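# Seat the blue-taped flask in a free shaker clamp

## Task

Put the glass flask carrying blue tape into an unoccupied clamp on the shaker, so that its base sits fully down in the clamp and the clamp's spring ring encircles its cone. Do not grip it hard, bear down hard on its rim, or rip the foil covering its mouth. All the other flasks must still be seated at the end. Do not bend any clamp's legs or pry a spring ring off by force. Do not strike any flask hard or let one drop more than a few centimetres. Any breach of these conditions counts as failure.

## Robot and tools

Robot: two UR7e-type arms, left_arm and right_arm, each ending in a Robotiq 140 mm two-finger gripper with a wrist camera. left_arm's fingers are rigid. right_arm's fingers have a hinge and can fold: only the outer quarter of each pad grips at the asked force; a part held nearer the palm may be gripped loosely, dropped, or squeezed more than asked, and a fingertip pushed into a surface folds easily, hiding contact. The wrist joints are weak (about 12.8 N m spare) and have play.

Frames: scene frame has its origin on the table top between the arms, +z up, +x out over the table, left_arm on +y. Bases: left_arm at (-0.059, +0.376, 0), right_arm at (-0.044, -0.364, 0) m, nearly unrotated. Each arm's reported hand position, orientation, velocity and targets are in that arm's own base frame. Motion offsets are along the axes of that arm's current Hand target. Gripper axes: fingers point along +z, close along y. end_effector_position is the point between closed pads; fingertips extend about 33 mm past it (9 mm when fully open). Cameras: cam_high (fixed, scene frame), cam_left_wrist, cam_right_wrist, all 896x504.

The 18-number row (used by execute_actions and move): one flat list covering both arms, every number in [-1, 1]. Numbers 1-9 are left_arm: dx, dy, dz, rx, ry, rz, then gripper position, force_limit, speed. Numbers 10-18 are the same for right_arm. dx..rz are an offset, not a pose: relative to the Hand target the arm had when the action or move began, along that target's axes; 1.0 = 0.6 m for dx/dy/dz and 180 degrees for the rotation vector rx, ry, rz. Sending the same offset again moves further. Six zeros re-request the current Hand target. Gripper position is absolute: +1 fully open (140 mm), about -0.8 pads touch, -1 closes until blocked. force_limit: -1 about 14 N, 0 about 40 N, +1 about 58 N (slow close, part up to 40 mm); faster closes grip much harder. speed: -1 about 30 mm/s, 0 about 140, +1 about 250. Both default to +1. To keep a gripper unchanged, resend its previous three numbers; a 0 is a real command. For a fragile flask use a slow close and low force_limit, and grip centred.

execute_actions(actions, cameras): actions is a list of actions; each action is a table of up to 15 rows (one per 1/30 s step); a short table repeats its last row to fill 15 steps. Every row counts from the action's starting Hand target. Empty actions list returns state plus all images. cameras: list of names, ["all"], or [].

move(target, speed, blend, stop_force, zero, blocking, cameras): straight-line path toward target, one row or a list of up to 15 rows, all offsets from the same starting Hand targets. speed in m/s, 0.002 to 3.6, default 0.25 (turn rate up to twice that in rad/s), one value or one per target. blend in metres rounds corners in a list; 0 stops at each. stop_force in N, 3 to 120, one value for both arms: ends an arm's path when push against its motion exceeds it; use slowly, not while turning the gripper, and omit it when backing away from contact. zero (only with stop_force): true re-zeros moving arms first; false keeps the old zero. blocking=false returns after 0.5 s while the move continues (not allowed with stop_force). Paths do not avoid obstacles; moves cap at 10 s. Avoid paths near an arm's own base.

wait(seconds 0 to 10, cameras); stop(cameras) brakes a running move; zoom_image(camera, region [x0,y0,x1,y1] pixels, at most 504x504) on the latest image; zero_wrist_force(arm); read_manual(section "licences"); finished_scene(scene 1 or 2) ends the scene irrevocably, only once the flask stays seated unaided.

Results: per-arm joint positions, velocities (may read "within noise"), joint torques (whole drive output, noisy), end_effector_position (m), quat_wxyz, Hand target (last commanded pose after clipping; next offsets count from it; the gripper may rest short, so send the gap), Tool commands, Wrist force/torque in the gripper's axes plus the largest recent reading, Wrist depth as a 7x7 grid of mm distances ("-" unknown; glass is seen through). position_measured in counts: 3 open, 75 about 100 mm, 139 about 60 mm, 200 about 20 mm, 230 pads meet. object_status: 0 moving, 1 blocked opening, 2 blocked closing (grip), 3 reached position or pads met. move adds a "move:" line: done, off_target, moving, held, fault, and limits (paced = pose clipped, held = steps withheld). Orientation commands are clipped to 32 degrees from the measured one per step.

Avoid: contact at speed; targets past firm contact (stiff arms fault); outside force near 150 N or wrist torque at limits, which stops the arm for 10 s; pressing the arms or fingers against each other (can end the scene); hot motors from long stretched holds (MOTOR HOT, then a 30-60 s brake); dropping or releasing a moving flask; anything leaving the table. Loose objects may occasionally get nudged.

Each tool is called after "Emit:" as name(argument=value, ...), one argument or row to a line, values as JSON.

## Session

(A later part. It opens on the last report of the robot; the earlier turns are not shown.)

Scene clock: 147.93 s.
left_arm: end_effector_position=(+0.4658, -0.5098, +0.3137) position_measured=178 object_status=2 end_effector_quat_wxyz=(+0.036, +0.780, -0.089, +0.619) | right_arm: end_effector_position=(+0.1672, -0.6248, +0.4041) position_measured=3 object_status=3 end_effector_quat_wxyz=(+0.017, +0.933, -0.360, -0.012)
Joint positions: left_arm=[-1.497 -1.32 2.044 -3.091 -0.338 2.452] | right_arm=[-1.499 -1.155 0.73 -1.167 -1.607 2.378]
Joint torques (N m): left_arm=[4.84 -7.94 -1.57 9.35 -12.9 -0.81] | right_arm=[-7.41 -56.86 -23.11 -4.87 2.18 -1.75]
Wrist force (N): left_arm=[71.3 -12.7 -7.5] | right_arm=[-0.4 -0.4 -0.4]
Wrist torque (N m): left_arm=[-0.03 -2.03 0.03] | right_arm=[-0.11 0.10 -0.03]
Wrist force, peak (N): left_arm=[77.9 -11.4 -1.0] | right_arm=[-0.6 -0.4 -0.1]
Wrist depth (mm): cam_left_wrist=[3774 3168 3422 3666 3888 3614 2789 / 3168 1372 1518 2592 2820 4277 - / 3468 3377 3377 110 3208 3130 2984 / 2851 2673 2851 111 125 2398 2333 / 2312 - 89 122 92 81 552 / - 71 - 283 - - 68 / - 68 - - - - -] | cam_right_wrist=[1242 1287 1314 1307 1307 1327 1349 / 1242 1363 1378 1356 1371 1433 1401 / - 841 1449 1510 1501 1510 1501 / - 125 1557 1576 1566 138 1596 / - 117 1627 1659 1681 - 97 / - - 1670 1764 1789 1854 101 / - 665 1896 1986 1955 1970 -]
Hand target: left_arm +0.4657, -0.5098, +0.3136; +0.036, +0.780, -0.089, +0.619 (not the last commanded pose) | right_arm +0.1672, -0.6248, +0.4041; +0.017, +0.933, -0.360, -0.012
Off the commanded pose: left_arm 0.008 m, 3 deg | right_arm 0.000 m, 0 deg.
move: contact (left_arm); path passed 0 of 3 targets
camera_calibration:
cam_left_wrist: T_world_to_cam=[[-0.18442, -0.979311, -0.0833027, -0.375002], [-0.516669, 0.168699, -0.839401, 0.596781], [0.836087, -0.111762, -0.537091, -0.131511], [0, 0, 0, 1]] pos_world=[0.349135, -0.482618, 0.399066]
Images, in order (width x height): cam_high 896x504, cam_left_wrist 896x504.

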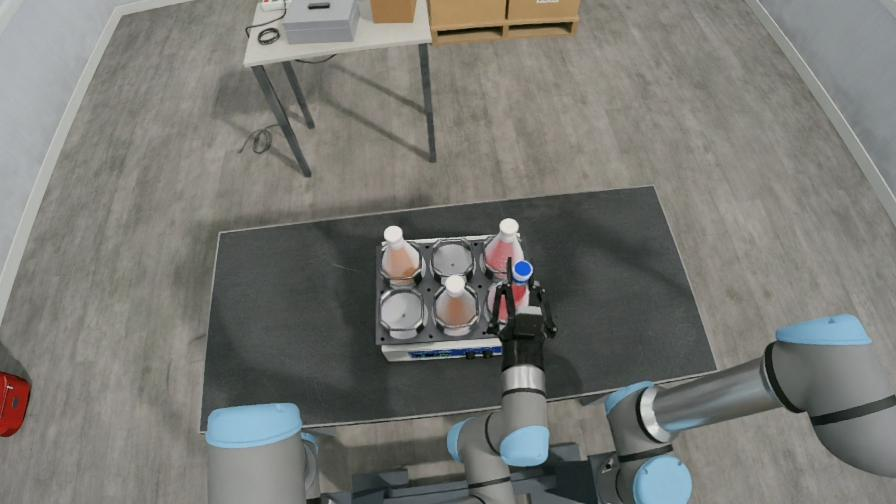

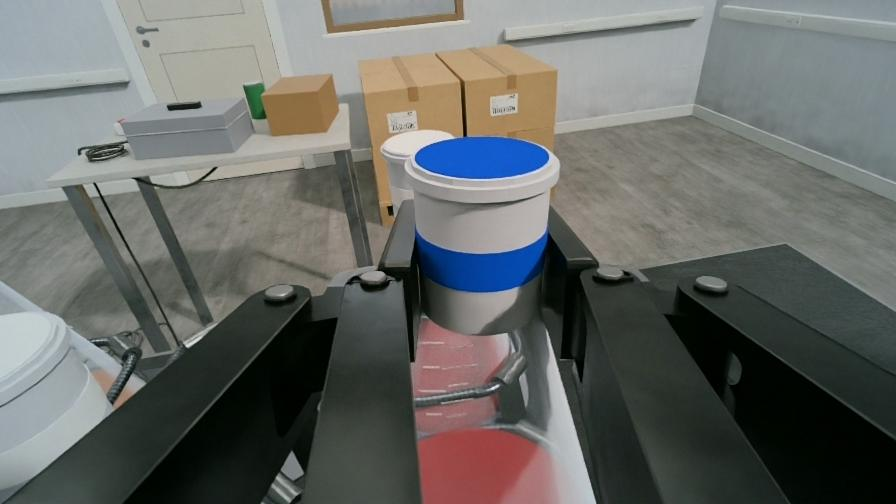

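Emit:
move(
  target=[0.002,-0.008,-0.008,0,0.01,-0.01,-1,-0.05,-1,0,0,0,0,0,0,1,1,1],
  speed=0.03,
  cameras=["cam_left_wrist"],
)

Emit:
move(
  target=[-0.006,-0.008,-0.02,0,0.026,-0.012,-1,-0.05,-1,0,0,0,0,0,0,1,1,1],
  speed=0.02,
  stop_force=52,
  zero=false,
  cameras=["cam_high","cam_left_wrist"],
)

Emit:
zoom_image(
  camera="cam_high",
  region=[475, 260, 545, 340],
)

Emit:
zoom_image(
  camera="cam_left_wrist",
  region=[380, 330, 640, 504],
)

Scene clock: 156.07 s.
left_arm: end_effector_position=(+0.4622, -0.5044, +0.3161) position_measured=178 object_status=2 end_effector_quat_wxyz=(+0.047, +0.771, -0.077, +0.630) end_effector_velocity=(+0.000, +0.000, +0.000) end_effector_angular_velocity=(+0.004, +0.000, +0.001) | right_arm: end_effector_position=(+0.1672, -0.6248, +0.4041) position_measured=3 object_status=3 end_effector_quat_wxyz=(+0.017, +0.933, -0.360, -0.012)
Joint positions: left_arm=[-1.508 -1.309 2.065 -3.178 -0.31 2.471] | right_arm=[-1.499 -1.155 0.73 -1.167 -1.607 2.378]
Joint velocities: left_arm=[0 0 -0.001 0.005 0.001 0] | right_arm=[within noise]
Joint torques (N m): left_arm=[-3.06 -10.63 -12.88 3.92 -7.52 0.11] | right_arm=[-7.08 -56.93 -22.52 -4.86 2.22 -1.8]
Wrist force (N): left_arm=[38.7 -2.8 0.6] | right_arm=[-0.3 -0.5 0.0]
Wrist torque (N m): left_arm=[-0.07 -1.24 0.13] | right_arm=[-0.13 0.08 -0.02]
Wrist force, peak (N): left_arm=[71.4 -12.5 -7.6] | right_arm=[-0.6 -0.3 -0.3]
Wrist depth (mm): cam_left_wrist=[3130 3468 - - - 3948 2883 / 3092 1442 1410 2541 4842 3377 3130 / 3055 1833 3564 111 3377 3377 3422 / 2759 2820 2916 112 122 2646 2491 / 136 - 89 121 92 81 577 / - 71 - 280 - - 68 / - 67 - - - - -] | cam_right_wrist=[1300 1267 1314 1307 1334 1327 1341 / 1466 1586 1363 1378 1393 1409 1425 / - 1371 1417 1475 1458 1501 1501 / - 125 1557 1617 1586 138 1596 / - 117 1484 1659 1716 135 97 / - - 2212 1828 1801 1970 101 / - 683 1764 1586 1896 1986 -]
Hand target: left_arm +0.4623, -0.5044, +0.3162; +0.047, +0.771, -0.077, +0.630 | right_arm +0.1672, -0.6248, +0.4041; +0.017, +0.933, -0.360, -0.012
Off the commanded pose: left_arm 0.000 m, 0 deg | right_arm 0.000 m, 0 deg.
move: done
camera_calibration:
cam_left_wrist: T_world_to_cam=[[-0.177261, -0.982739, -0.0529318, -0.384796], [-0.495689, 0.135614, -0.857847, 0.575524], [0.850218, -0.125825, -0.511172, -0.148491], [0, 0, 0, 1]] pos_world=[0.343321, -0.474887, 0.397439]
Images, in order (width x height): cam_left_wrist 896x504.

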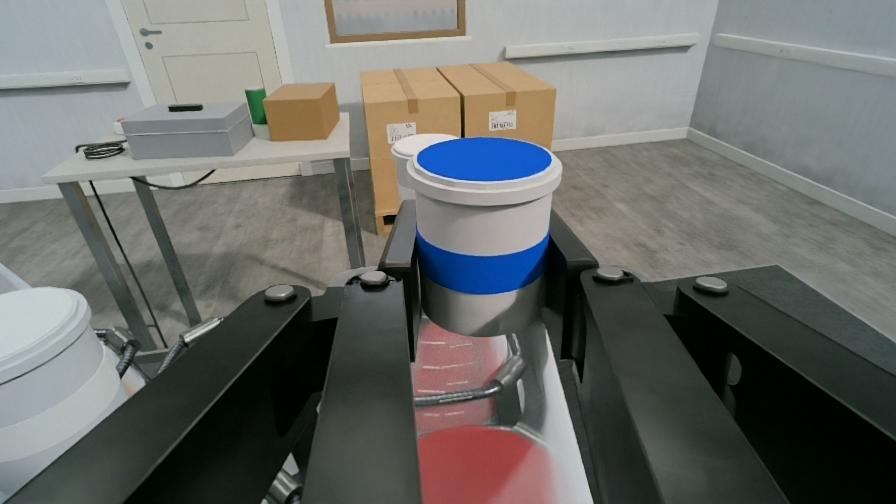

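Scene clock: 157.80 s.
left_arm: end_effector_position=(+0.4587, -0.5023, +0.3159) position_measured=178 object_status=2 end_effector_quat_wxyz=(+0.052, +0.764, -0.071, +0.640) | right_arm: end_effector_position=(+0.1672, -0.6248, +0.4041) position_measured=3 object_status=3 end_effector_quat_wxyz=(+0.017, +0.933, -0.360, -0.012)
Joint positions: left_arm=[-1.518 -1.289 2.077 -3.256 -0.287 2.501] | right_arm=[-1.499 -1.155 0.73 -1.167 -1.607 2.378]
Joint torques (N m): left_arm=[8.92 -15.91 -3.57 2.33 -12.6 0.07] | right_arm=[-6.85 -56.24 -22.44 -4.77 2.16 -1.74]
Wrist force (N): left_arm=[62.7 0.8 0.7] | right_arm=[-0.4 -0.3 -0.1]
Wrist torque (N m): left_arm=[0.08 -1.78 0.09] | right_arm=[-0.09 0.11 -0.02]
Wrist force, peak (N): left_arm=[66.7 2.7 8.0] | right_arm=[-0.5 -0.4 -0.1]
Wrist depth (mm): cam_left_wrist=[- 3377 2354 - - - - / 5032 3248 1711 2673 3208 - 3168 / 1546 1418 1555 110 3422 3888 3019 / 2916 2950 - 112 117 2730 2701 / 131 - 89 122 92 82 648 / - 71 - 288 - - 68 / - 67 - - - - -] | cam_right_wrist=[1060 1307 1212 1327 1320 1349 1356 / 1334 1363 1378 1401 1417 1417 1378 / - 966 1449 1484 1458 1519 1510 / 548 125 - 1501 1586 138 1648 / - 117 - 1638 1704 1638 97 / - - 1693 1693 1776 1828 101 / - 657 1828 2156 1925 2034 -]
Hand target: left_arm +0.4587, -0.5023, +0.3159; +0.052, +0.764, -0.071, +0.640 (not the last commanded pose) | right_arm +0.1672, -0.6248, +0.4041; +0.017, +0.933, -0.360, -0.012
Off the commanded pose: left_arm 0.009 m, 4 deg | right_arm 0.000 m, 0 deg.
move: contact (left_arm)
camera_calibration:
cam_left_wrist: T_world_to_cam=[[-0.174336, -0.983838, -0.0408643, -0.389088], [-0.476283, 0.120574, -0.870986, 0.561035], [0.861836, -0.132381, -0.489605, -0.160759], [0, 0, 0, 1]] pos_world=[0.337928, -0.471728, 0.394046]
Images, in order (width x height): cam_high 896x504, cam_left_wrist 896x504.

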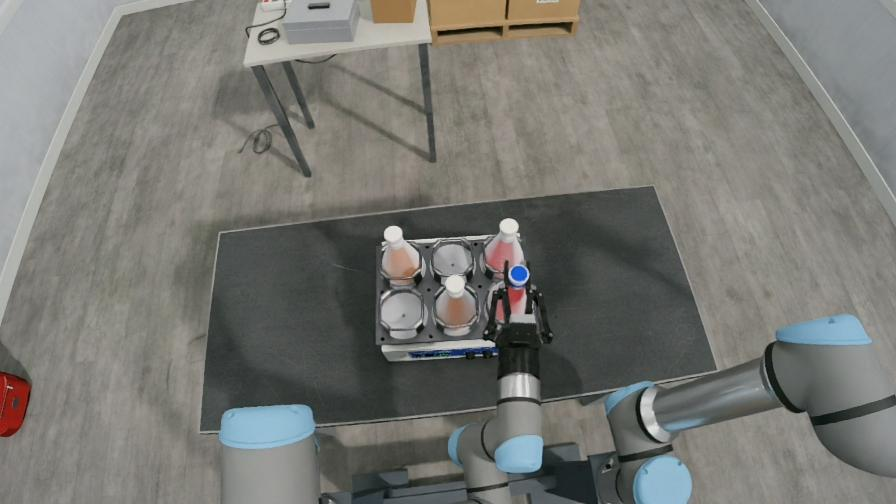

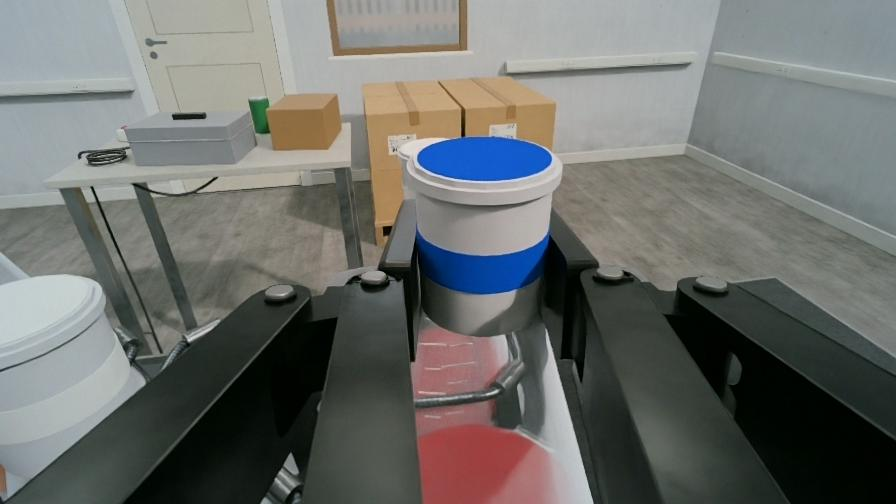

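Scaled by 6.300 from the camera's 896x504 image, which has a finer 1280x720 frame.

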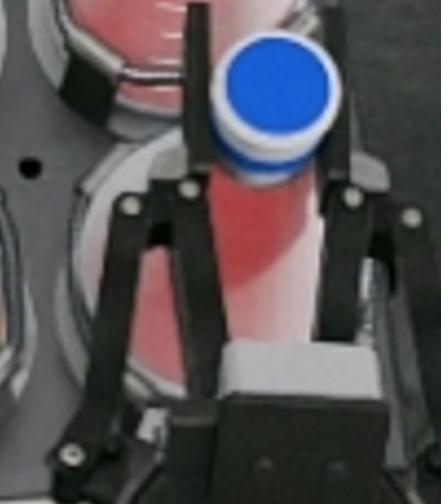

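Scaled by 1.938 from the camera's 896x504 image, which has a finer 1280x720 frame.

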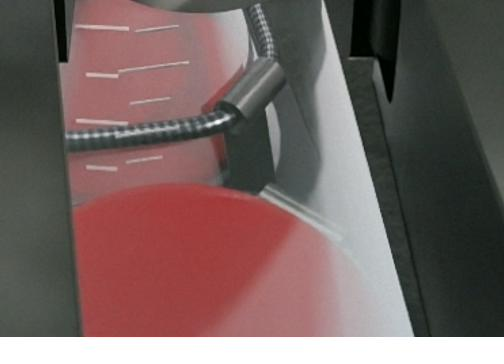

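Emit:
move(
  target=[0.0025,0.002,0.004,0,-0.006,0.002,-1,-0.05,-1,0,0,0,0,0,0,1,1,1],
  speed=0.03,
)

Emit:
move(
  target=[-0.003,0.006,0.0235,0,-0.029,0.008,-1,-0.05,-1,0,0,0,0,0,0,1,1,1],
  speed=0.02,
  stop_force=60,
  zero=false,
  cameras=["cam_left_wrist"],
)

Emit:
zoom_image(
  camera="cam_left_wrist",
  region=[380, 330, 640, 504],
)

Scene clock: 165.67 s.
left_arm: end_effector_position=(+0.4611, -0.5040, +0.3170) position_measured=178 object_status=2 end_effector_quat_wxyz=(+0.049, +0.769, -0.074, +0.632) end_effector_velocity=(-0.001, +0.000, +0.001) end_effector_angular_velocity=(-0.003, -0.002, -0.001) | right_arm: end_effector_position=(+0.1672, -0.6248, +0.4041) position_measured=3 object_status=3 end_effector_quat_wxyz=(+0.017, +0.933, -0.360, -0.012)
Joint positions: left_arm=[-1.511 -1.306 2.068 -3.194 -0.304 2.473] | right_arm=[-1.499 -1.155 0.73 -1.167 -1.607 2.378]
Joint velocities: left_arm=[-0.002 0 0 -0.005 0.001 0.002] | right_arm=[within noise]
Joint torques (N m): left_arm=[-1.44 -8.76 -5.39 -0.04 -2.66 0.94] | right_arm=[-7.08 -56.78 -22.87 -4.8 2.15 -1.72]
Wrist force (N): left_arm=[31.4 -8.0 -11.6] | right_arm=[-0.5 -0.2 0.0]
Wrist torque (N m): left_arm=[-0.20 -1.23 0.09] | right_arm=[-0.07 0.13 -0.03]
Wrist force, peak (N): left_arm=[63.0 0.7 0.6] | right_arm=[-0.5 -0.3 -0.3]
Wrist depth (mm): cam_left_wrist=[3055 3208 - - 3614 3830 2883 / 3774 1475 1565 2646 4010 4582 2701 / 1475 3248 3377 110 3468 3564 2984 / 2759 2759 2916 110 125 2516 2646 / 136 - 89 122 92 81 573 / - 71 - 285 - - 68 / - 67 - - - - -] | cam_right_wrist=[1051 1300 1300 1307 1320 1287 1349 / 1378 1334 1363 1409 1401 1425 1349 / - 985 1466 1417 1449 1501 1501 / - 126 1475 1547 1566 135 1566 / - 117 1596 1638 1693 1659 97 / - - 1727 1716 1764 1882 101 / - 662 1868 2018 1896 1925 -]
Hand target: left_arm +0.4611, -0.5039, +0.3170; +0.049, +0.769, -0.074, +0.633 | right_arm +0.1672, -0.6248, +0.4041; +0.017, +0.933, -0.360, -0.012
Off the commanded pose: left_arm 0.000 m, 0 deg | right_arm 0.000 m, 0 deg.
move: done

Scene clock: 169.17 s.
left_arm: end_effector_position=(+0.4738, -0.5098, +0.3124) position_measured=178 object_status=2 end_effector_quat_wxyz=(+0.038, +0.796, -0.086, +0.597) | right_arm: end_effector_position=(+0.1672, -0.6248, +0.4041) position_measured=3 object_status=3 end_effector_quat_wxyz=(+0.017, +0.933, -0.360, -0.012)
Joint positions: left_arm=[-1.471 -1.35 2.02 -2.975 -0.392 2.389] | right_arm=[-1.499 -1.155 0.73 -1.167 -1.607 2.378]
Joint torques (N m): left_arm=[-19.71 -26.49 -1.26 0.33 -3.46 0.72] | right_arm=[-6.82 -56.42 -22.89 -4.8 2.17 -1.71]
Wrist force (N): left_arm=[37.4 -8.6 1.9] | right_arm=[-0.3 -0.1 -0.2]
Wrist torque (N m): left_arm=[-0.01 -1.29 0.42] | right_arm=[-0.04 0.08 -0.02]
Wrist force, peak (N): left_arm=[58.6 -10.6 -29.5] | right_arm=[-0.3 -0.4 -0.3]
Wrist depth (mm): cam_left_wrist=[3333 3208 1546 2730 2619 3248 - / 3422 1323 1483 2820 3719 3614 - / 3208 3208 3208 110 2730 2730 2883 / 2646 2444 2646 113 122 3564 2138 / 2156 - 89 122 92 81 503 / - 71 - 278 - - 68 / - 67 - - - - -] | cam_right_wrist=[1287 1327 1300 1314 1307 1334 1349 / 1320 1349 1356 1386 1409 1417 1417 / 525 1425 1458 1433 1475 1501 1492 / 551 126 1425 1670 1586 138 1638 / - 117 1576 1586 1789 145 97 / - 1409 1789 1970 1882 1801 101 / - 676 1841 1911 1925 1940 -]
Hand target: left_arm +0.4738, -0.5098, +0.3124; +0.038, +0.796, -0.086, +0.597 | right_arm +0.1672, -0.6248, +0.4041; +0.017, +0.933, -0.360, -0.012
Off the commanded pose: left_arm 0.000 m, 0 deg | right_arm 0.000 m, 0 deg.
move: done
camera_calibration:
cam_left_wrist: T_world_to_cam=[[-0.184194, -0.980304, -0.0712546, -0.377977], [-0.562257, 0.164552, -0.810426, 0.610265], [0.806188, -0.109212, -0.581492, -0.109595], [0, 0, 0, 1]] pos_world=[0.361859, -0.482921, 0.403913]
Images, in order (width x height): cam_left_wrist 896x504.

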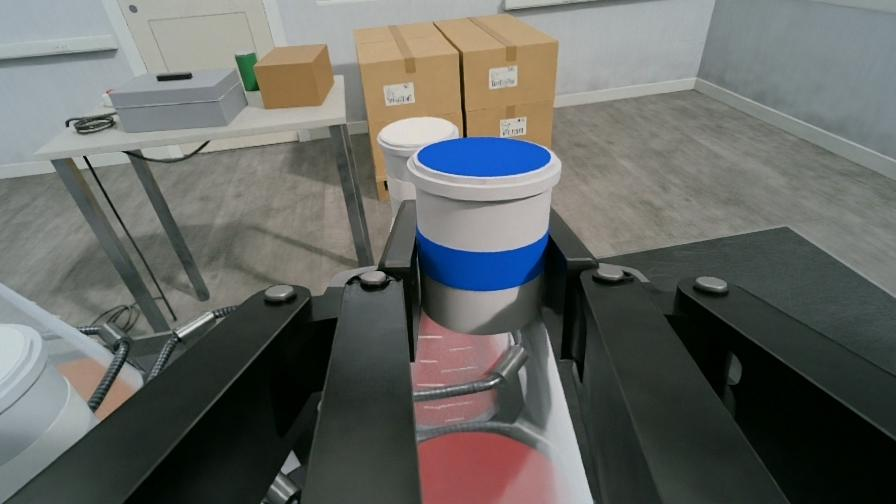

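Scaled by 1.938 from the camera's 896x504 image, which has a finer 1280x720 frame.

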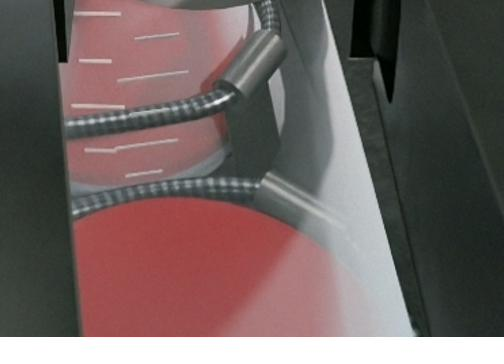

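Emit:
move(
  target=[-0.0197,-0.008,-0.0235,0,0.044,-0.008,-1,-0.05,-1,0,0,0,0,0,0,1,1,1],
  speed=0.02,
  stop_force=60,
  zero=false,
  cameras=["cam_high","cam_left_wrist"],
)

Emit:
zoom_image(
  camera="cam_high",
  region=[475, 260, 545, 340],
)

Emit:
zoom_image(
  camera="cam_left_wrist",
  region=[380, 330, 640, 504],
)

Scene clock: 175.27 s.
left_arm: end_effector_position=(+0.4698, -0.5077, +0.3106) position_measured=178 object_status=2 end_effector_quat_wxyz=(+0.041, +0.786, -0.083, +0.611) | right_arm: end_effector_position=(+0.1672, -0.6248, +0.4041) position_measured=3 object_status=3 end_effector_quat_wxyz=(+0.017, +0.933, -0.360, -0.012)
Joint positions: left_arm=[-1.485 -1.328 2.043 -3.067 -0.358 2.422] | right_arm=[-1.499 -1.155 0.73 -1.167 -1.607 2.378]
Joint torques (N m): left_arm=[9.49 -30.57 -16.26 -0.32 -1.66 -0.69] | right_arm=[-6.92 -56.53 -22.91 -4.81 2.13 -1.81]
Wrist force (N): left_arm=[28.1 -2.0 1.4] | right_arm=[-0.5 -0.3 -0.1]
Wrist torque (N m): left_arm=[-0.01 -1.05 -0.02] | right_arm=[-0.08 0.13 -0.03]
Wrist force, peak (N): left_arm=[72.1 -10.9 6.1] | right_arm=[-0.6 -0.4 0.1]
Wrist depth (mm): cam_left_wrist=[3055 3290 3422 2916 3888 - - / 3248 1372 1450 2491 3948 3055 2851 / 3468 3333 3515 110 2950 3130 2759 / 2566 2592 2646 114 135 2619 2070 / 2175 - 89 122 92 81 - / - 71 - 279 - - 68 / - 67 - - - - -] | cam_right_wrist=[1307 1300 1314 1320 1341 1320 1349 / 1307 1378 1401 1401 1393 1417 1681 / - 1458 1449 1475 1492 1492 1519 / - 125 1519 1547 1566 138 1586 / - 117 1606 1659 1681 135 97 / - - 1868 1764 1868 1776 102 / - 653 1911 1896 1925 1911 -]
Hand target: left_arm +0.4698, -0.5077, +0.3107; +0.041, +0.786, -0.083, +0.611 (not the last commanded pose) | right_arm +0.1672, -0.6248, +0.4041; +0.017, +0.933, -0.360, -0.012
Off the commanded pose: left_arm 0.014 m, 6 deg | right_arm 0.000 m, 0 deg.
move: contact (left_arm)
camera_calibration:
cam_left_wrist: T_world_to_cam=[[-0.181423, -0.981253, -0.0650229, -0.380523], [-0.534511, 0.153894, -0.831032, 0.594239], [0.82546, -0.116013, -0.552411, -0.128683], [0, 0, 0, 1]] pos_world=[0.354814, -0.479769, 0.398003]
Images, in order (width x height): cam_high 896x504, cam_left_wrist 896x504.

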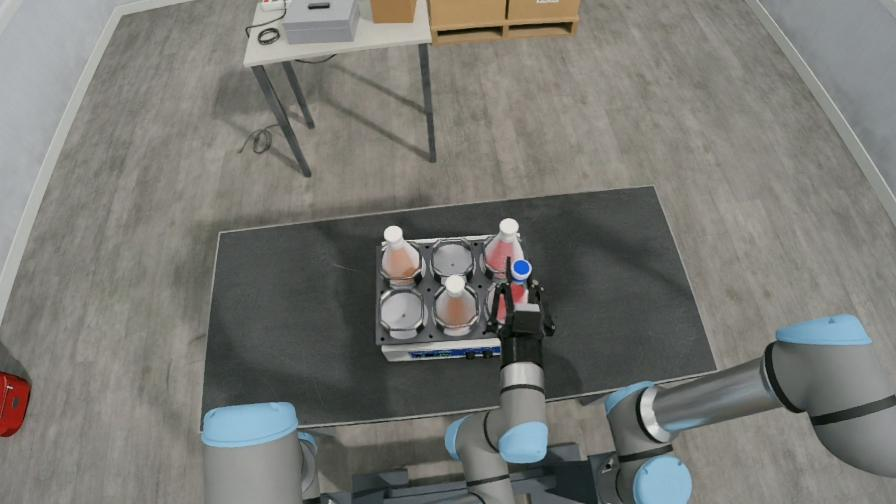

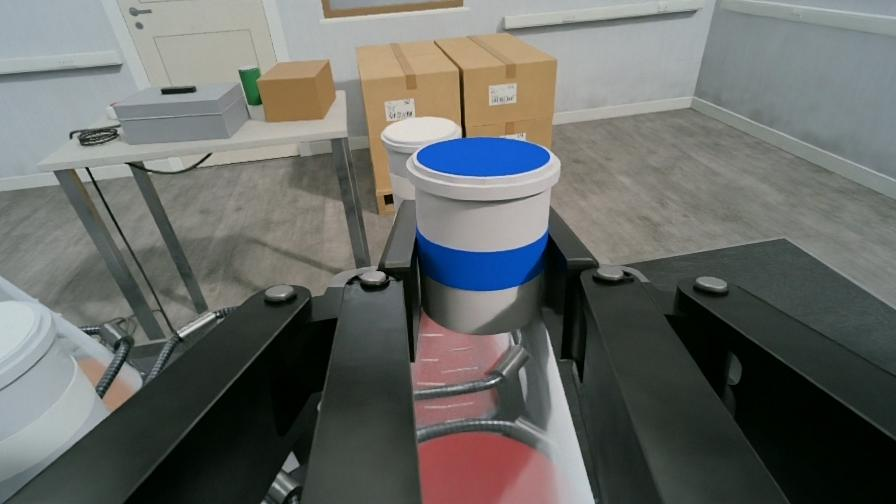

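Scaled by 6.300 from the camera's 896x504 image, which has a finer 1280x720 frame.

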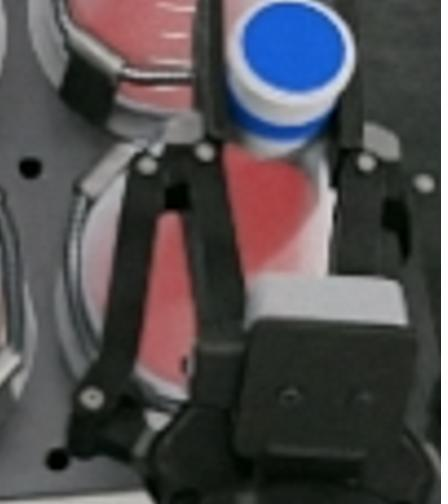

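Scaled by 1.938 from the camera's 896x504 image, which has a finer 1280x720 frame.

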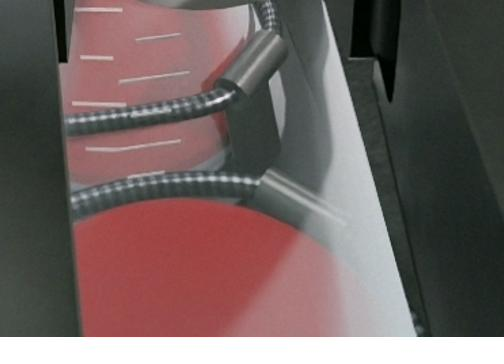

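Emit:
move(
  target=[-0.016,-0.004,-0.012,0,0.032,-0.004,-1,-0.05,-1,0,0,0,0,0,0,1,1,1],
  speed=0.015,
  stop_force=62,
  zero=false,
  cameras=["cam_high","cam_left_wrist"],
)

Emit:
zoom_image(
  camera="cam_high",
  region=[475, 260, 545, 340],
)

Emit:
zoom_image(
  camera="cam_left_wrist",
  region=[380, 330, 640, 504],
)

Scene clock: 180.20 s.
left_arm: end_effector_position=(+0.4679, -0.5067, +0.3092) position_measured=178 object_status=2 end_effector_quat_wxyz=(+0.043, +0.780, -0.081, +0.620) | right_arm: end_effector_position=(+0.1672, -0.6248, +0.4041) position_measured=3 object_status=3 end_effector_quat_wxyz=(+0.017, +0.933, -0.360, -0.012)
Joint positions: left_arm=[-1.492 -1.311 2.054 -3.128 -0.34 2.449] | right_arm=[-1.499 -1.155 0.73 -1.167 -1.607 2.378]
Joint torques (N m): left_arm=[6.76 -16.4 -0.99 2.51 -12.41 1.07] | right_arm=[-6.87 -57.1 -23.52 -4.86 2.19 -1.78]
Wrist force (N): left_arm=[64.4 5.1 10.5] | right_arm=[-0.3 -0.2 -0.1]
Wrist torque (N m): left_arm=[0.17 -1.81 -0.01] | right_arm=[-0.08 0.08 -0.02]
Wrist force, peak (N): left_arm=[69.2 6.3 12.9] | right_arm=[-0.6 -0.4 0.1]
Wrist depth (mm): cam_left_wrist=[- 3092 3719 3666 - - - / 3333 1337 1510 2516 3019 4073 2444 / 3333 3248 3333 109 3019 3422 3248 / 2916 2673 2759 113 125 2673 2251 / 2212 - 89 122 92 81 75 / - 71 - 278 - - 68 / - 67 - - - - -] | cam_right_wrist=[1378 1327 1307 1293 1334 1320 1349 / 1314 1334 1371 1363 1363 1371 1425 / - 1519 1334 1466 1519 1606 1528 / - 125 1528 1538 1596 135 1617 / - 117 1627 1576 1648 1659 97 / - - 1716 1776 1764 1854 102 / - 598 1940 2050 1925 1739 -]
Hand target: left_arm +0.4679, -0.5067, +0.3092; +0.043, +0.780, -0.081, +0.620 (not the last commanded pose) | right_arm +0.1672, -0.6248, +0.4041; +0.017, +0.933, -0.360, -0.012
Off the commanded pose: left_arm 0.010 m, 5 deg | right_arm 0.000 m, 0 deg.
move: contact (left_arm)
camera_calibration:
cam_left_wrist: T_world_to_cam=[[-0.180016, -0.981691, -0.0622712, -0.381728], [-0.517663, 0.148375, -0.842621, 0.584717], [0.836432, -0.119449, -0.534895, -0.140191], [0, 0, 0, 1]] pos_world=[0.35123, -0.478242, 0.393937]
Images, in order (width x height): cam_high 896x504, cam_left_wrist 896x504.

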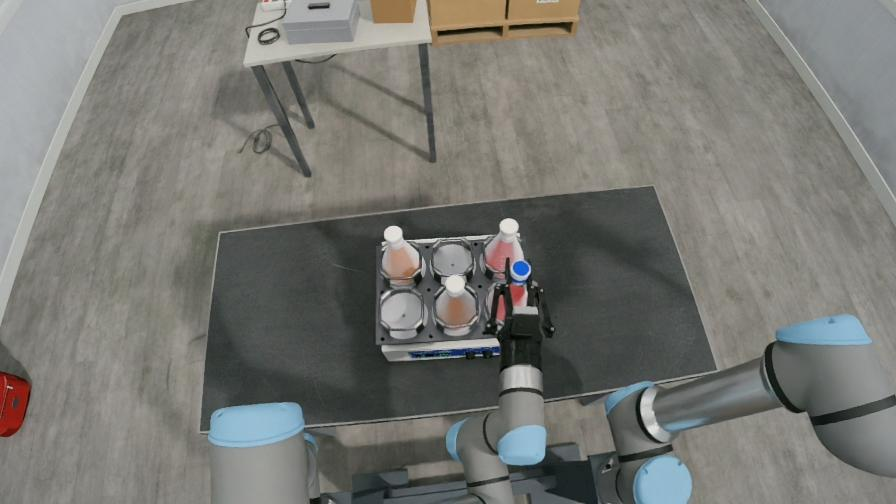

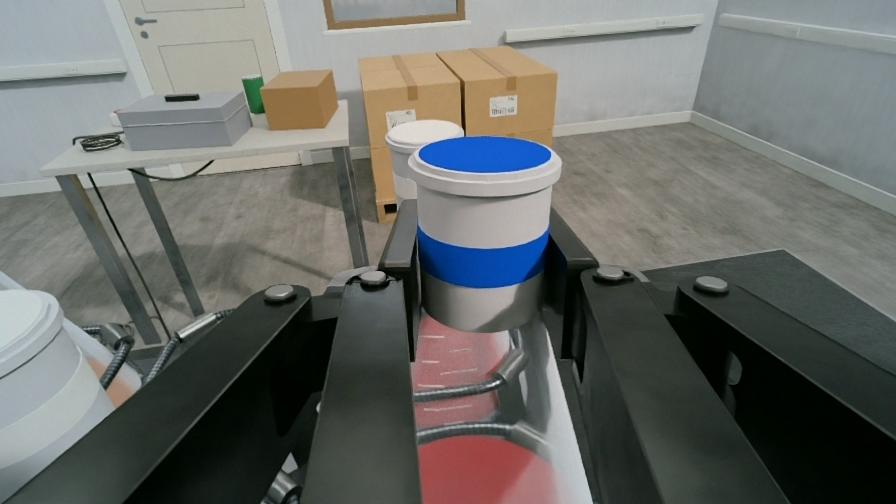

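Scaled by 6.300 from the camera's 896x504 image, which has a finer 1280x720 frame.

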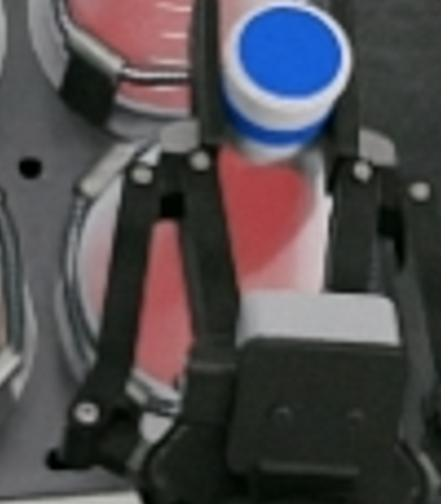

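Scaled by 1.938 from the camera's 896x504 image, which has a finer 1280x720 frame.

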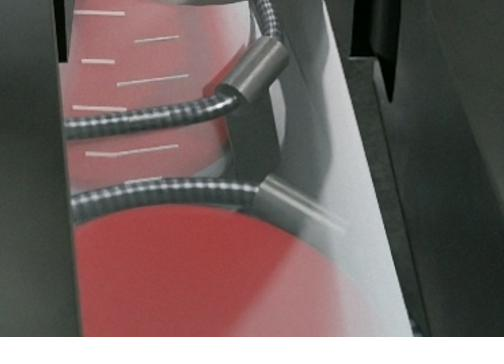

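Emit:
move(
  target=[0.0035,0,0.008,0,0,0,-1,-0.05,-1,0,0,0,0,0,0,1,1,1],
  speed=0.02,
)

Emit:
move(
  target=[-0.0155,-0.006,-0.0125,0,0.03,-0.006,-1,-0.05,-1,0,0,0,0,0,0,1,1,1],
  speed=0.015,
  stop_force=64,
  zero=false,
  cameras=["cam_high","cam_left_wrist"],
)

Emit:
zoom_image(
  camera="cam_high",
  region=[475, 260, 545, 340],
)

Emit:
zoom_image(
  camera="cam_left_wrist",
  region=[380, 330, 640, 504],
)

Scene clock: 186.40 s.
left_arm: end_effector_position=(+0.4731, -0.5077, +0.3101) position_measured=178 object_status=2 end_effector_quat_wxyz=(+0.043, +0.780, -0.081, +0.620) | right_arm: end_effector_position=(+0.1672, -0.6248, +0.4041) position_measured=3 object_status=3 end_effector_quat_wxyz=(+0.017, +0.933, -0.360, -0.012)
Joint positions: left_arm=[-1.481 -1.301 2.042 -3.147 -0.347 2.47] | right_arm=[-1.499 -1.155 0.73 -1.167 -1.607 2.378]
Joint torques (N m): left_arm=[-6.41 -21.78 -8.88 1.4 -2.08 -0.76] | right_arm=[-6.56 -56.3 -23.81 -4.85 2.12 -1.76]
Wrist force (N): left_arm=[21.3 -1.7 2.3] | right_arm=[-0.3 -0.4 -0.1]
Wrist torque (N m): left_arm=[-0.16 -0.92 0.02] | right_arm=[-0.11 0.08 -0.02]
Wrist force, peak (N): left_arm=[64.4 5.0 10.6] | right_arm=[-0.6 -0.4 0.0]
Wrist depth (mm): cam_left_wrist=[3092 3208 3666 2566 3377 3830 2566 / 3248 1365 1434 2592 2673 5132 3168 / 3333 3168 3564 110 3055 3130 3019 / 2701 2619 2820 114 135 2398 2376 / 2251 - 89 122 92 81 550 / - 71 - 274 - - 68 / - 67 - - - - -] | cam_right_wrist=[1280 1300 1314 1320 1327 1327 1349 / 1293 1341 1341 1401 1409 1409 1458 / - 1417 1433 1466 1449 1510 1492 / - 125 1510 1576 1557 138 1586 / - 117 1638 1648 1681 145 97 / - - 1789 1764 1814 1970 101 / - 658 1882 1868 1955 1940 -]
Hand target: left_arm +0.4730, -0.5077, +0.3101; +0.043, +0.780, -0.081, +0.620 | right_arm +0.1672, -0.6248, +0.4041; +0.017, +0.933, -0.360, -0.012
Off the commanded pose: left_arm 0.000 m, 0 deg | right_arm 0.000 m, 0 deg.
move: done

Scene clock: 188.40 s.
left_arm: end_effector_position=(+0.4708, -0.5062, +0.3084) position_measured=178 object_status=2 end_effector_quat_wxyz=(+0.045, +0.772, -0.078, +0.629) | right_arm: end_effector_position=(+0.1672, -0.6248, +0.4041) position_measured=3 object_status=3 end_effector_quat_wxyz=(+0.017, +0.933, -0.360, -0.012)
Joint positions: left_arm=[-1.489 -1.279 2.054 -3.224 -0.326 2.505] | right_arm=[-1.499 -1.155 0.73 -1.167 -1.607 2.378]
Joint torques (N m): left_arm=[6.52 -17.18 -0.1 2.1 -10.24 1.17] | right_arm=[-6.61 -56.75 -22.94 -4.78 2.09 -1.74]
Wrist force (N): left_arm=[64.3 7.4 14.4] | right_arm=[-0.4 -0.1 -0.2]
Wrist torque (N m): left_arm=[0.17 -1.73 0.01] | right_arm=[-0.06 0.11 -0.02]
Wrist force, peak (N): left_arm=[69.9 9.3 17.4] | right_arm=[-0.6 -0.4 -0.1]
Wrist depth (mm): cam_left_wrist=[- 3333 - 3666 4010 - 2646 / 3092 1426 1501 2759 3290 - 2950 / 1475 3208 3422 111 3130 3468 3333 / 2673 2759 2820 113 2541 2673 2444 / 2212 - 89 123 92 81 573 / - 71 - 280 - - 68 / - 68 - - - - -] | cam_right_wrist=[1261 1320 1314 1307 1307 1341 1371 / 1307 1356 1371 1378 1393 1393 1409 / 532 1409 1449 1492 1466 1510 1519 / 557 127 1510 1349 1510 138 1538 / - 117 1841 1659 1693 1670 97 / - - 1828 1882 1828 1814 102 / - 680 - 1986 1925 - -]
Hand target: left_arm +0.4708, -0.5062, +0.3084; +0.045, +0.772, -0.078, +0.629 (not the last commanded pose) | right_arm +0.1672, -0.6248, +0.4041; +0.017, +0.933, -0.360, -0.012
Off the commanded pose: left_arm 0.009 m, 4 deg | right_arm 0.000 m, 0 deg.
move: contact (left_arm)
camera_calibration:
cam_left_wrist: T_world_to_cam=[[-0.178182, -0.982328, -0.0572937, -0.383496], [-0.497859, 0.140222, -0.855847, 0.576062], [0.848757, -0.123972, -0.514046, -0.157369], [0, 0, 0, 1]] pos_world=[0.352033, -0.477005, 0.390155]
Images, in order (width x height): cam_high 896x504, cam_left_wrist 896x504.

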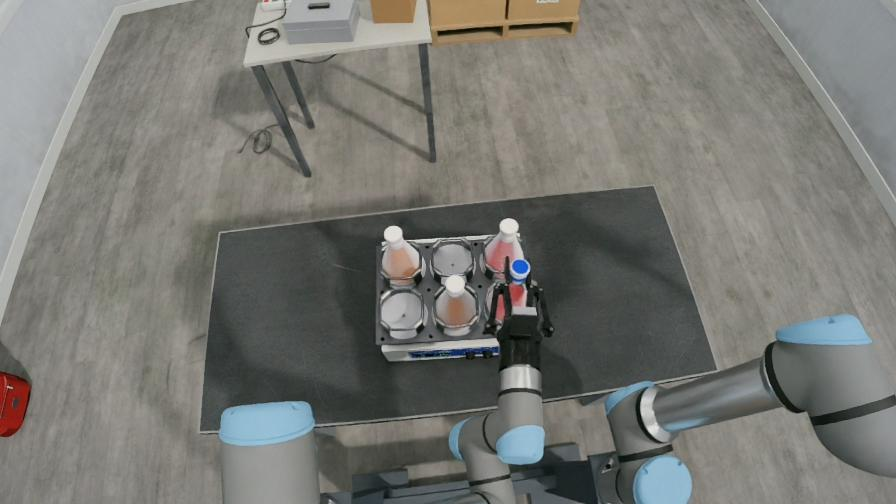

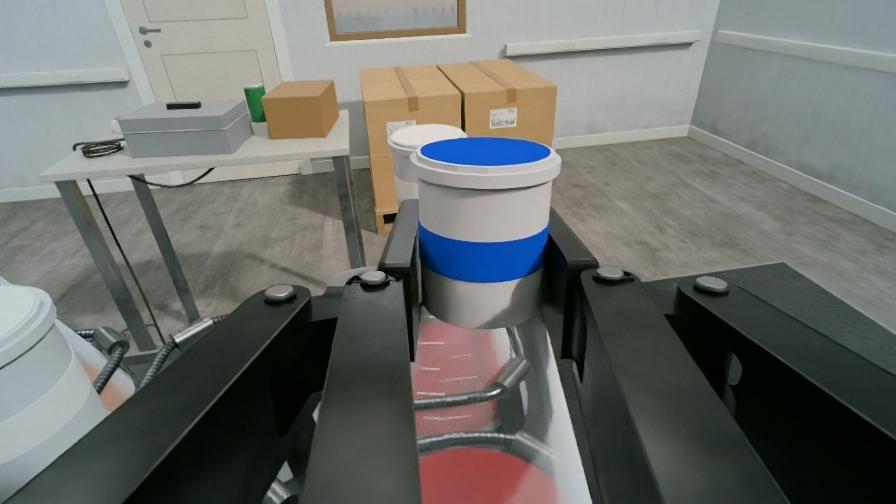

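Scaled by 6.300 from the camera's 896x504 image, which has a finer 1280x720 frame.

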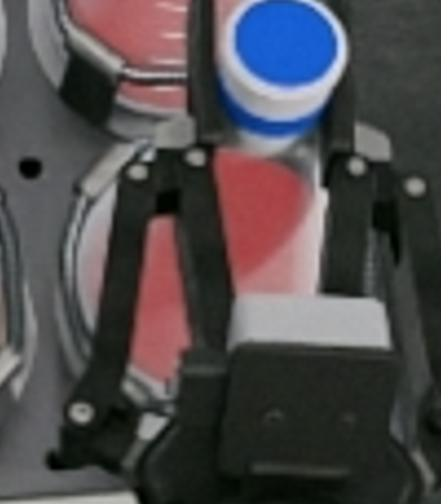

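Scaled by 1.938 from the camera's 896x504 image, which has a finer 1280x720 frame.

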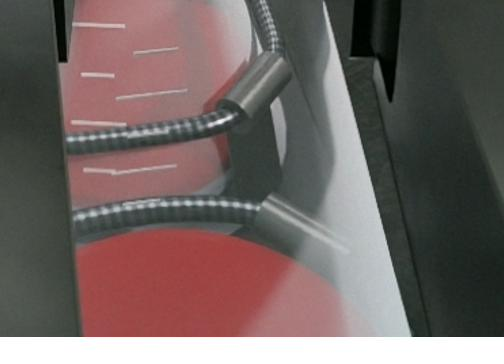

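Emit:
move(
  target=[0.001,0,-0.006,0,0,0,-1,-0.05,-1,0,0,0,0,0,0,1,1,1],
  speed=0.02,
)

Emit:
move(
  target=[-0.012,-0.004,-0.0208,0,0.017,-0.004,-1,-0.05,-1,0,0,0,0,0,0,1,1,1],
  speed=0.015,
  stop_force=64,
  zero=false,
  cameras=["cam_high","cam_left_wrist"],
)

Emit:
zoom_image(
  camera="cam_high",
  region=[475, 260, 545, 340],
)

Emit:
zoom_image(
  camera="cam_left_wrist",
  region=[380, 330, 640, 504],
)

Scene clock: 194.87 s.
left_arm: end_effector_position=(+0.4673, -0.5056, +0.3097) position_measured=178 object_status=2 end_effector_quat_wxyz=(+0.045, +0.772, -0.078, +0.629) | right_arm: end_effector_position=(+0.1672, -0.6248, +0.4041) position_measured=3 object_status=3 end_effector_quat_wxyz=(+0.017, +0.933, -0.360, -0.012)
Joint positions: left_arm=[-1.497 -1.289 2.06 -3.206 -0.321 2.49] | right_arm=[-1.499 -1.155 0.73 -1.167 -1.607 2.378]
Joint torques (N m): left_arm=[-6.02 -5.62 5.93 4.64 -4.64 1.19] | right_arm=[-7.15 -56.31 -23.29 -4.81 2.18 -1.67]
Wrist force (N): left_arm=[64.9 11.6 18.3] | right_arm=[-0.2 -0.4 -0.1]
Wrist torque (N m): left_arm=[0.39 -1.67 -0.24] | right_arm=[-0.12 0.07 -0.02]
Wrist force, peak (N): left_arm=[64.9 11.6 18.3] | right_arm=[-0.5 -0.5 -0.3]
Wrist depth (mm): cam_left_wrist=[- 3055 - - - - 2851 / 3055 1466 1501 2646 3130 - 3719 / 1458 1699 3515 109 118 3290 2883 / 2820 2646 2950 111 2516 2673 2312 / 2212 - 89 122 92 81 577 / - 71 - 280 - - 68 / - 67 - - - - -] | cam_right_wrist=[1363 1261 1293 1314 1300 1334 1371 / 1287 1307 1356 1386 1425 1409 1449 / - 1401 1458 1475 1484 1484 1519 / - 125 1510 1586 1576 135 112 / - 117 1596 1648 1638 1659 97 / - 1538 1704 1776 1801 1828 102 / - 642 1828 1925 1955 1925 -]
Hand target: left_arm +0.4674, -0.5057, +0.3097; +0.045, +0.772, -0.078, +0.629 | right_arm +0.1672, -0.6248, +0.4041; +0.017, +0.933, -0.360, -0.012
Off the commanded pose: left_arm 0.000 m, 0 deg | right_arm 0.000 m, 0 deg.
move: done

Scene clock: 196.20 s.
left_arm: end_effector_position=(+0.4661, -0.5051, +0.3094) position_measured=178 object_status=2 end_effector_quat_wxyz=(+0.046, +0.771, -0.078, +0.631) | right_arm: end_effector_position=(+0.1672, -0.6248, +0.4041) position_measured=3 object_status=3 end_effector_quat_wxyz=(+0.017, +0.933, -0.360, -0.012)
Joint positions: left_arm=[-1.5 -1.286 2.063 -3.219 -0.315 2.494] | right_arm=[-1.499 -1.155 0.73 -1.167 -1.607 2.378]
Joint torques (N m): left_arm=[9.06 -14.92 2.4 2.87 -10.23 1.07] | right_arm=[-6.88 -56.68 -23.51 -4.82 2.18 -1.63]
Wrist force (N): left_arm=[69.7 11.3 15.3] | right_arm=[-0.3 0.0 -0.1]
Wrist torque (N m): left_arm=[0.15 -1.76 -0.07] | right_arm=[-0.03 0.09 -0.03]
Wrist force, peak (N): left_arm=[77.2 13.9 18.3] | right_arm=[-0.6 -0.3 -0.3]
Wrist depth (mm): cam_left_wrist=[- 3168 4010 3948 - 3168 2701 / 2984 1442 1518 2566 3130 3564 2730 / 1527 3422 1442 110 3248 3614 2851 / 2789 2950 - 113 2541 2673 2491 / 2231 - 89 122 92 81 554 / - 71 - 281 - - 68 / - 68 - - - - -] | cam_right_wrist=[1327 1255 1314 1334 1349 1334 1356 / 1341 1417 1363 1466 1401 1393 1417 / - 1501 1458 1466 1409 1484 1519 / - 125 1466 1528 1670 138 1617 / - 117 1606 1648 1670 1659 97 / - - 1911 1739 1776 1801 101 / - 648 1955 1970 1955 1911 -]
Hand target: left_arm +0.4661, -0.5051, +0.3094; +0.046, +0.771, -0.078, +0.631 (not the last commanded pose) | right_arm +0.1672, -0.6248, +0.4041; +0.017, +0.933, -0.360, -0.012
Off the commanded pose: left_arm 0.013 m, 3 deg | right_arm 0.000 m, 0 deg.
move: contact (left_arm)
camera_calibration:
cam_left_wrist: T_world_to_cam=[[-0.177629, -0.982516, -0.0557728, -0.384056], [-0.493927, 0.138029, -0.858478, 0.572341], [0.851166, -0.124943, -0.509809, -0.155714], [0, 0, 0, 1]] pos_world=[0.347014, -0.475796, 0.390537]
Images, in order (width x height): cam_high 896x504, cam_left_wrist 896x504.

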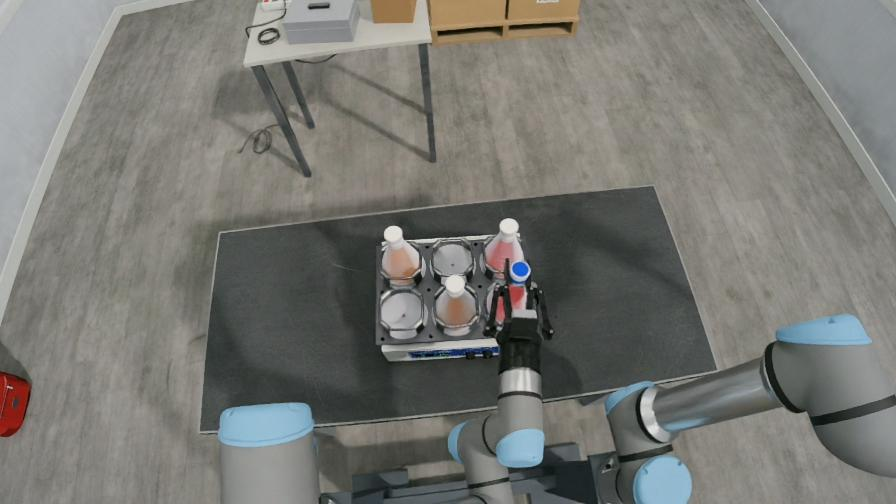

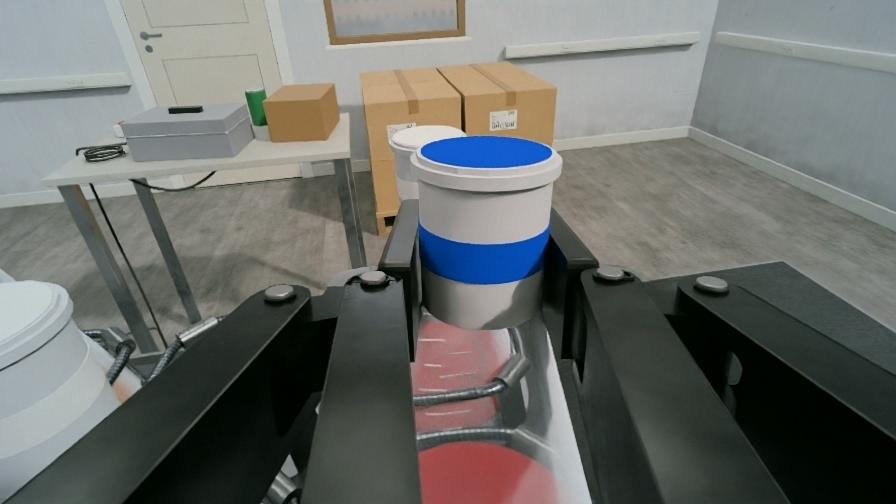

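Scaled by 6.300 from the camera's 896x504 image, which has a finer 1280x720 frame.

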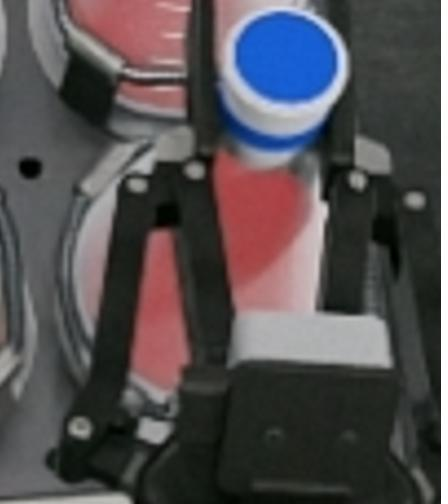

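Scaled by 1.938 from the camera's 896x504 image, which has a finer 1280x720 frame.

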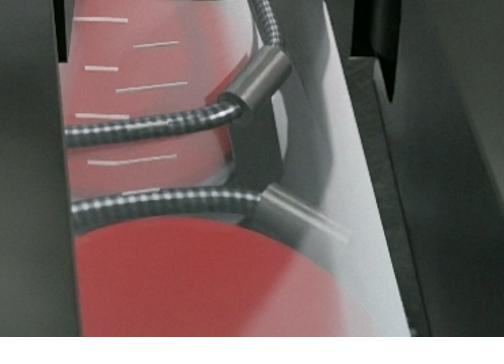

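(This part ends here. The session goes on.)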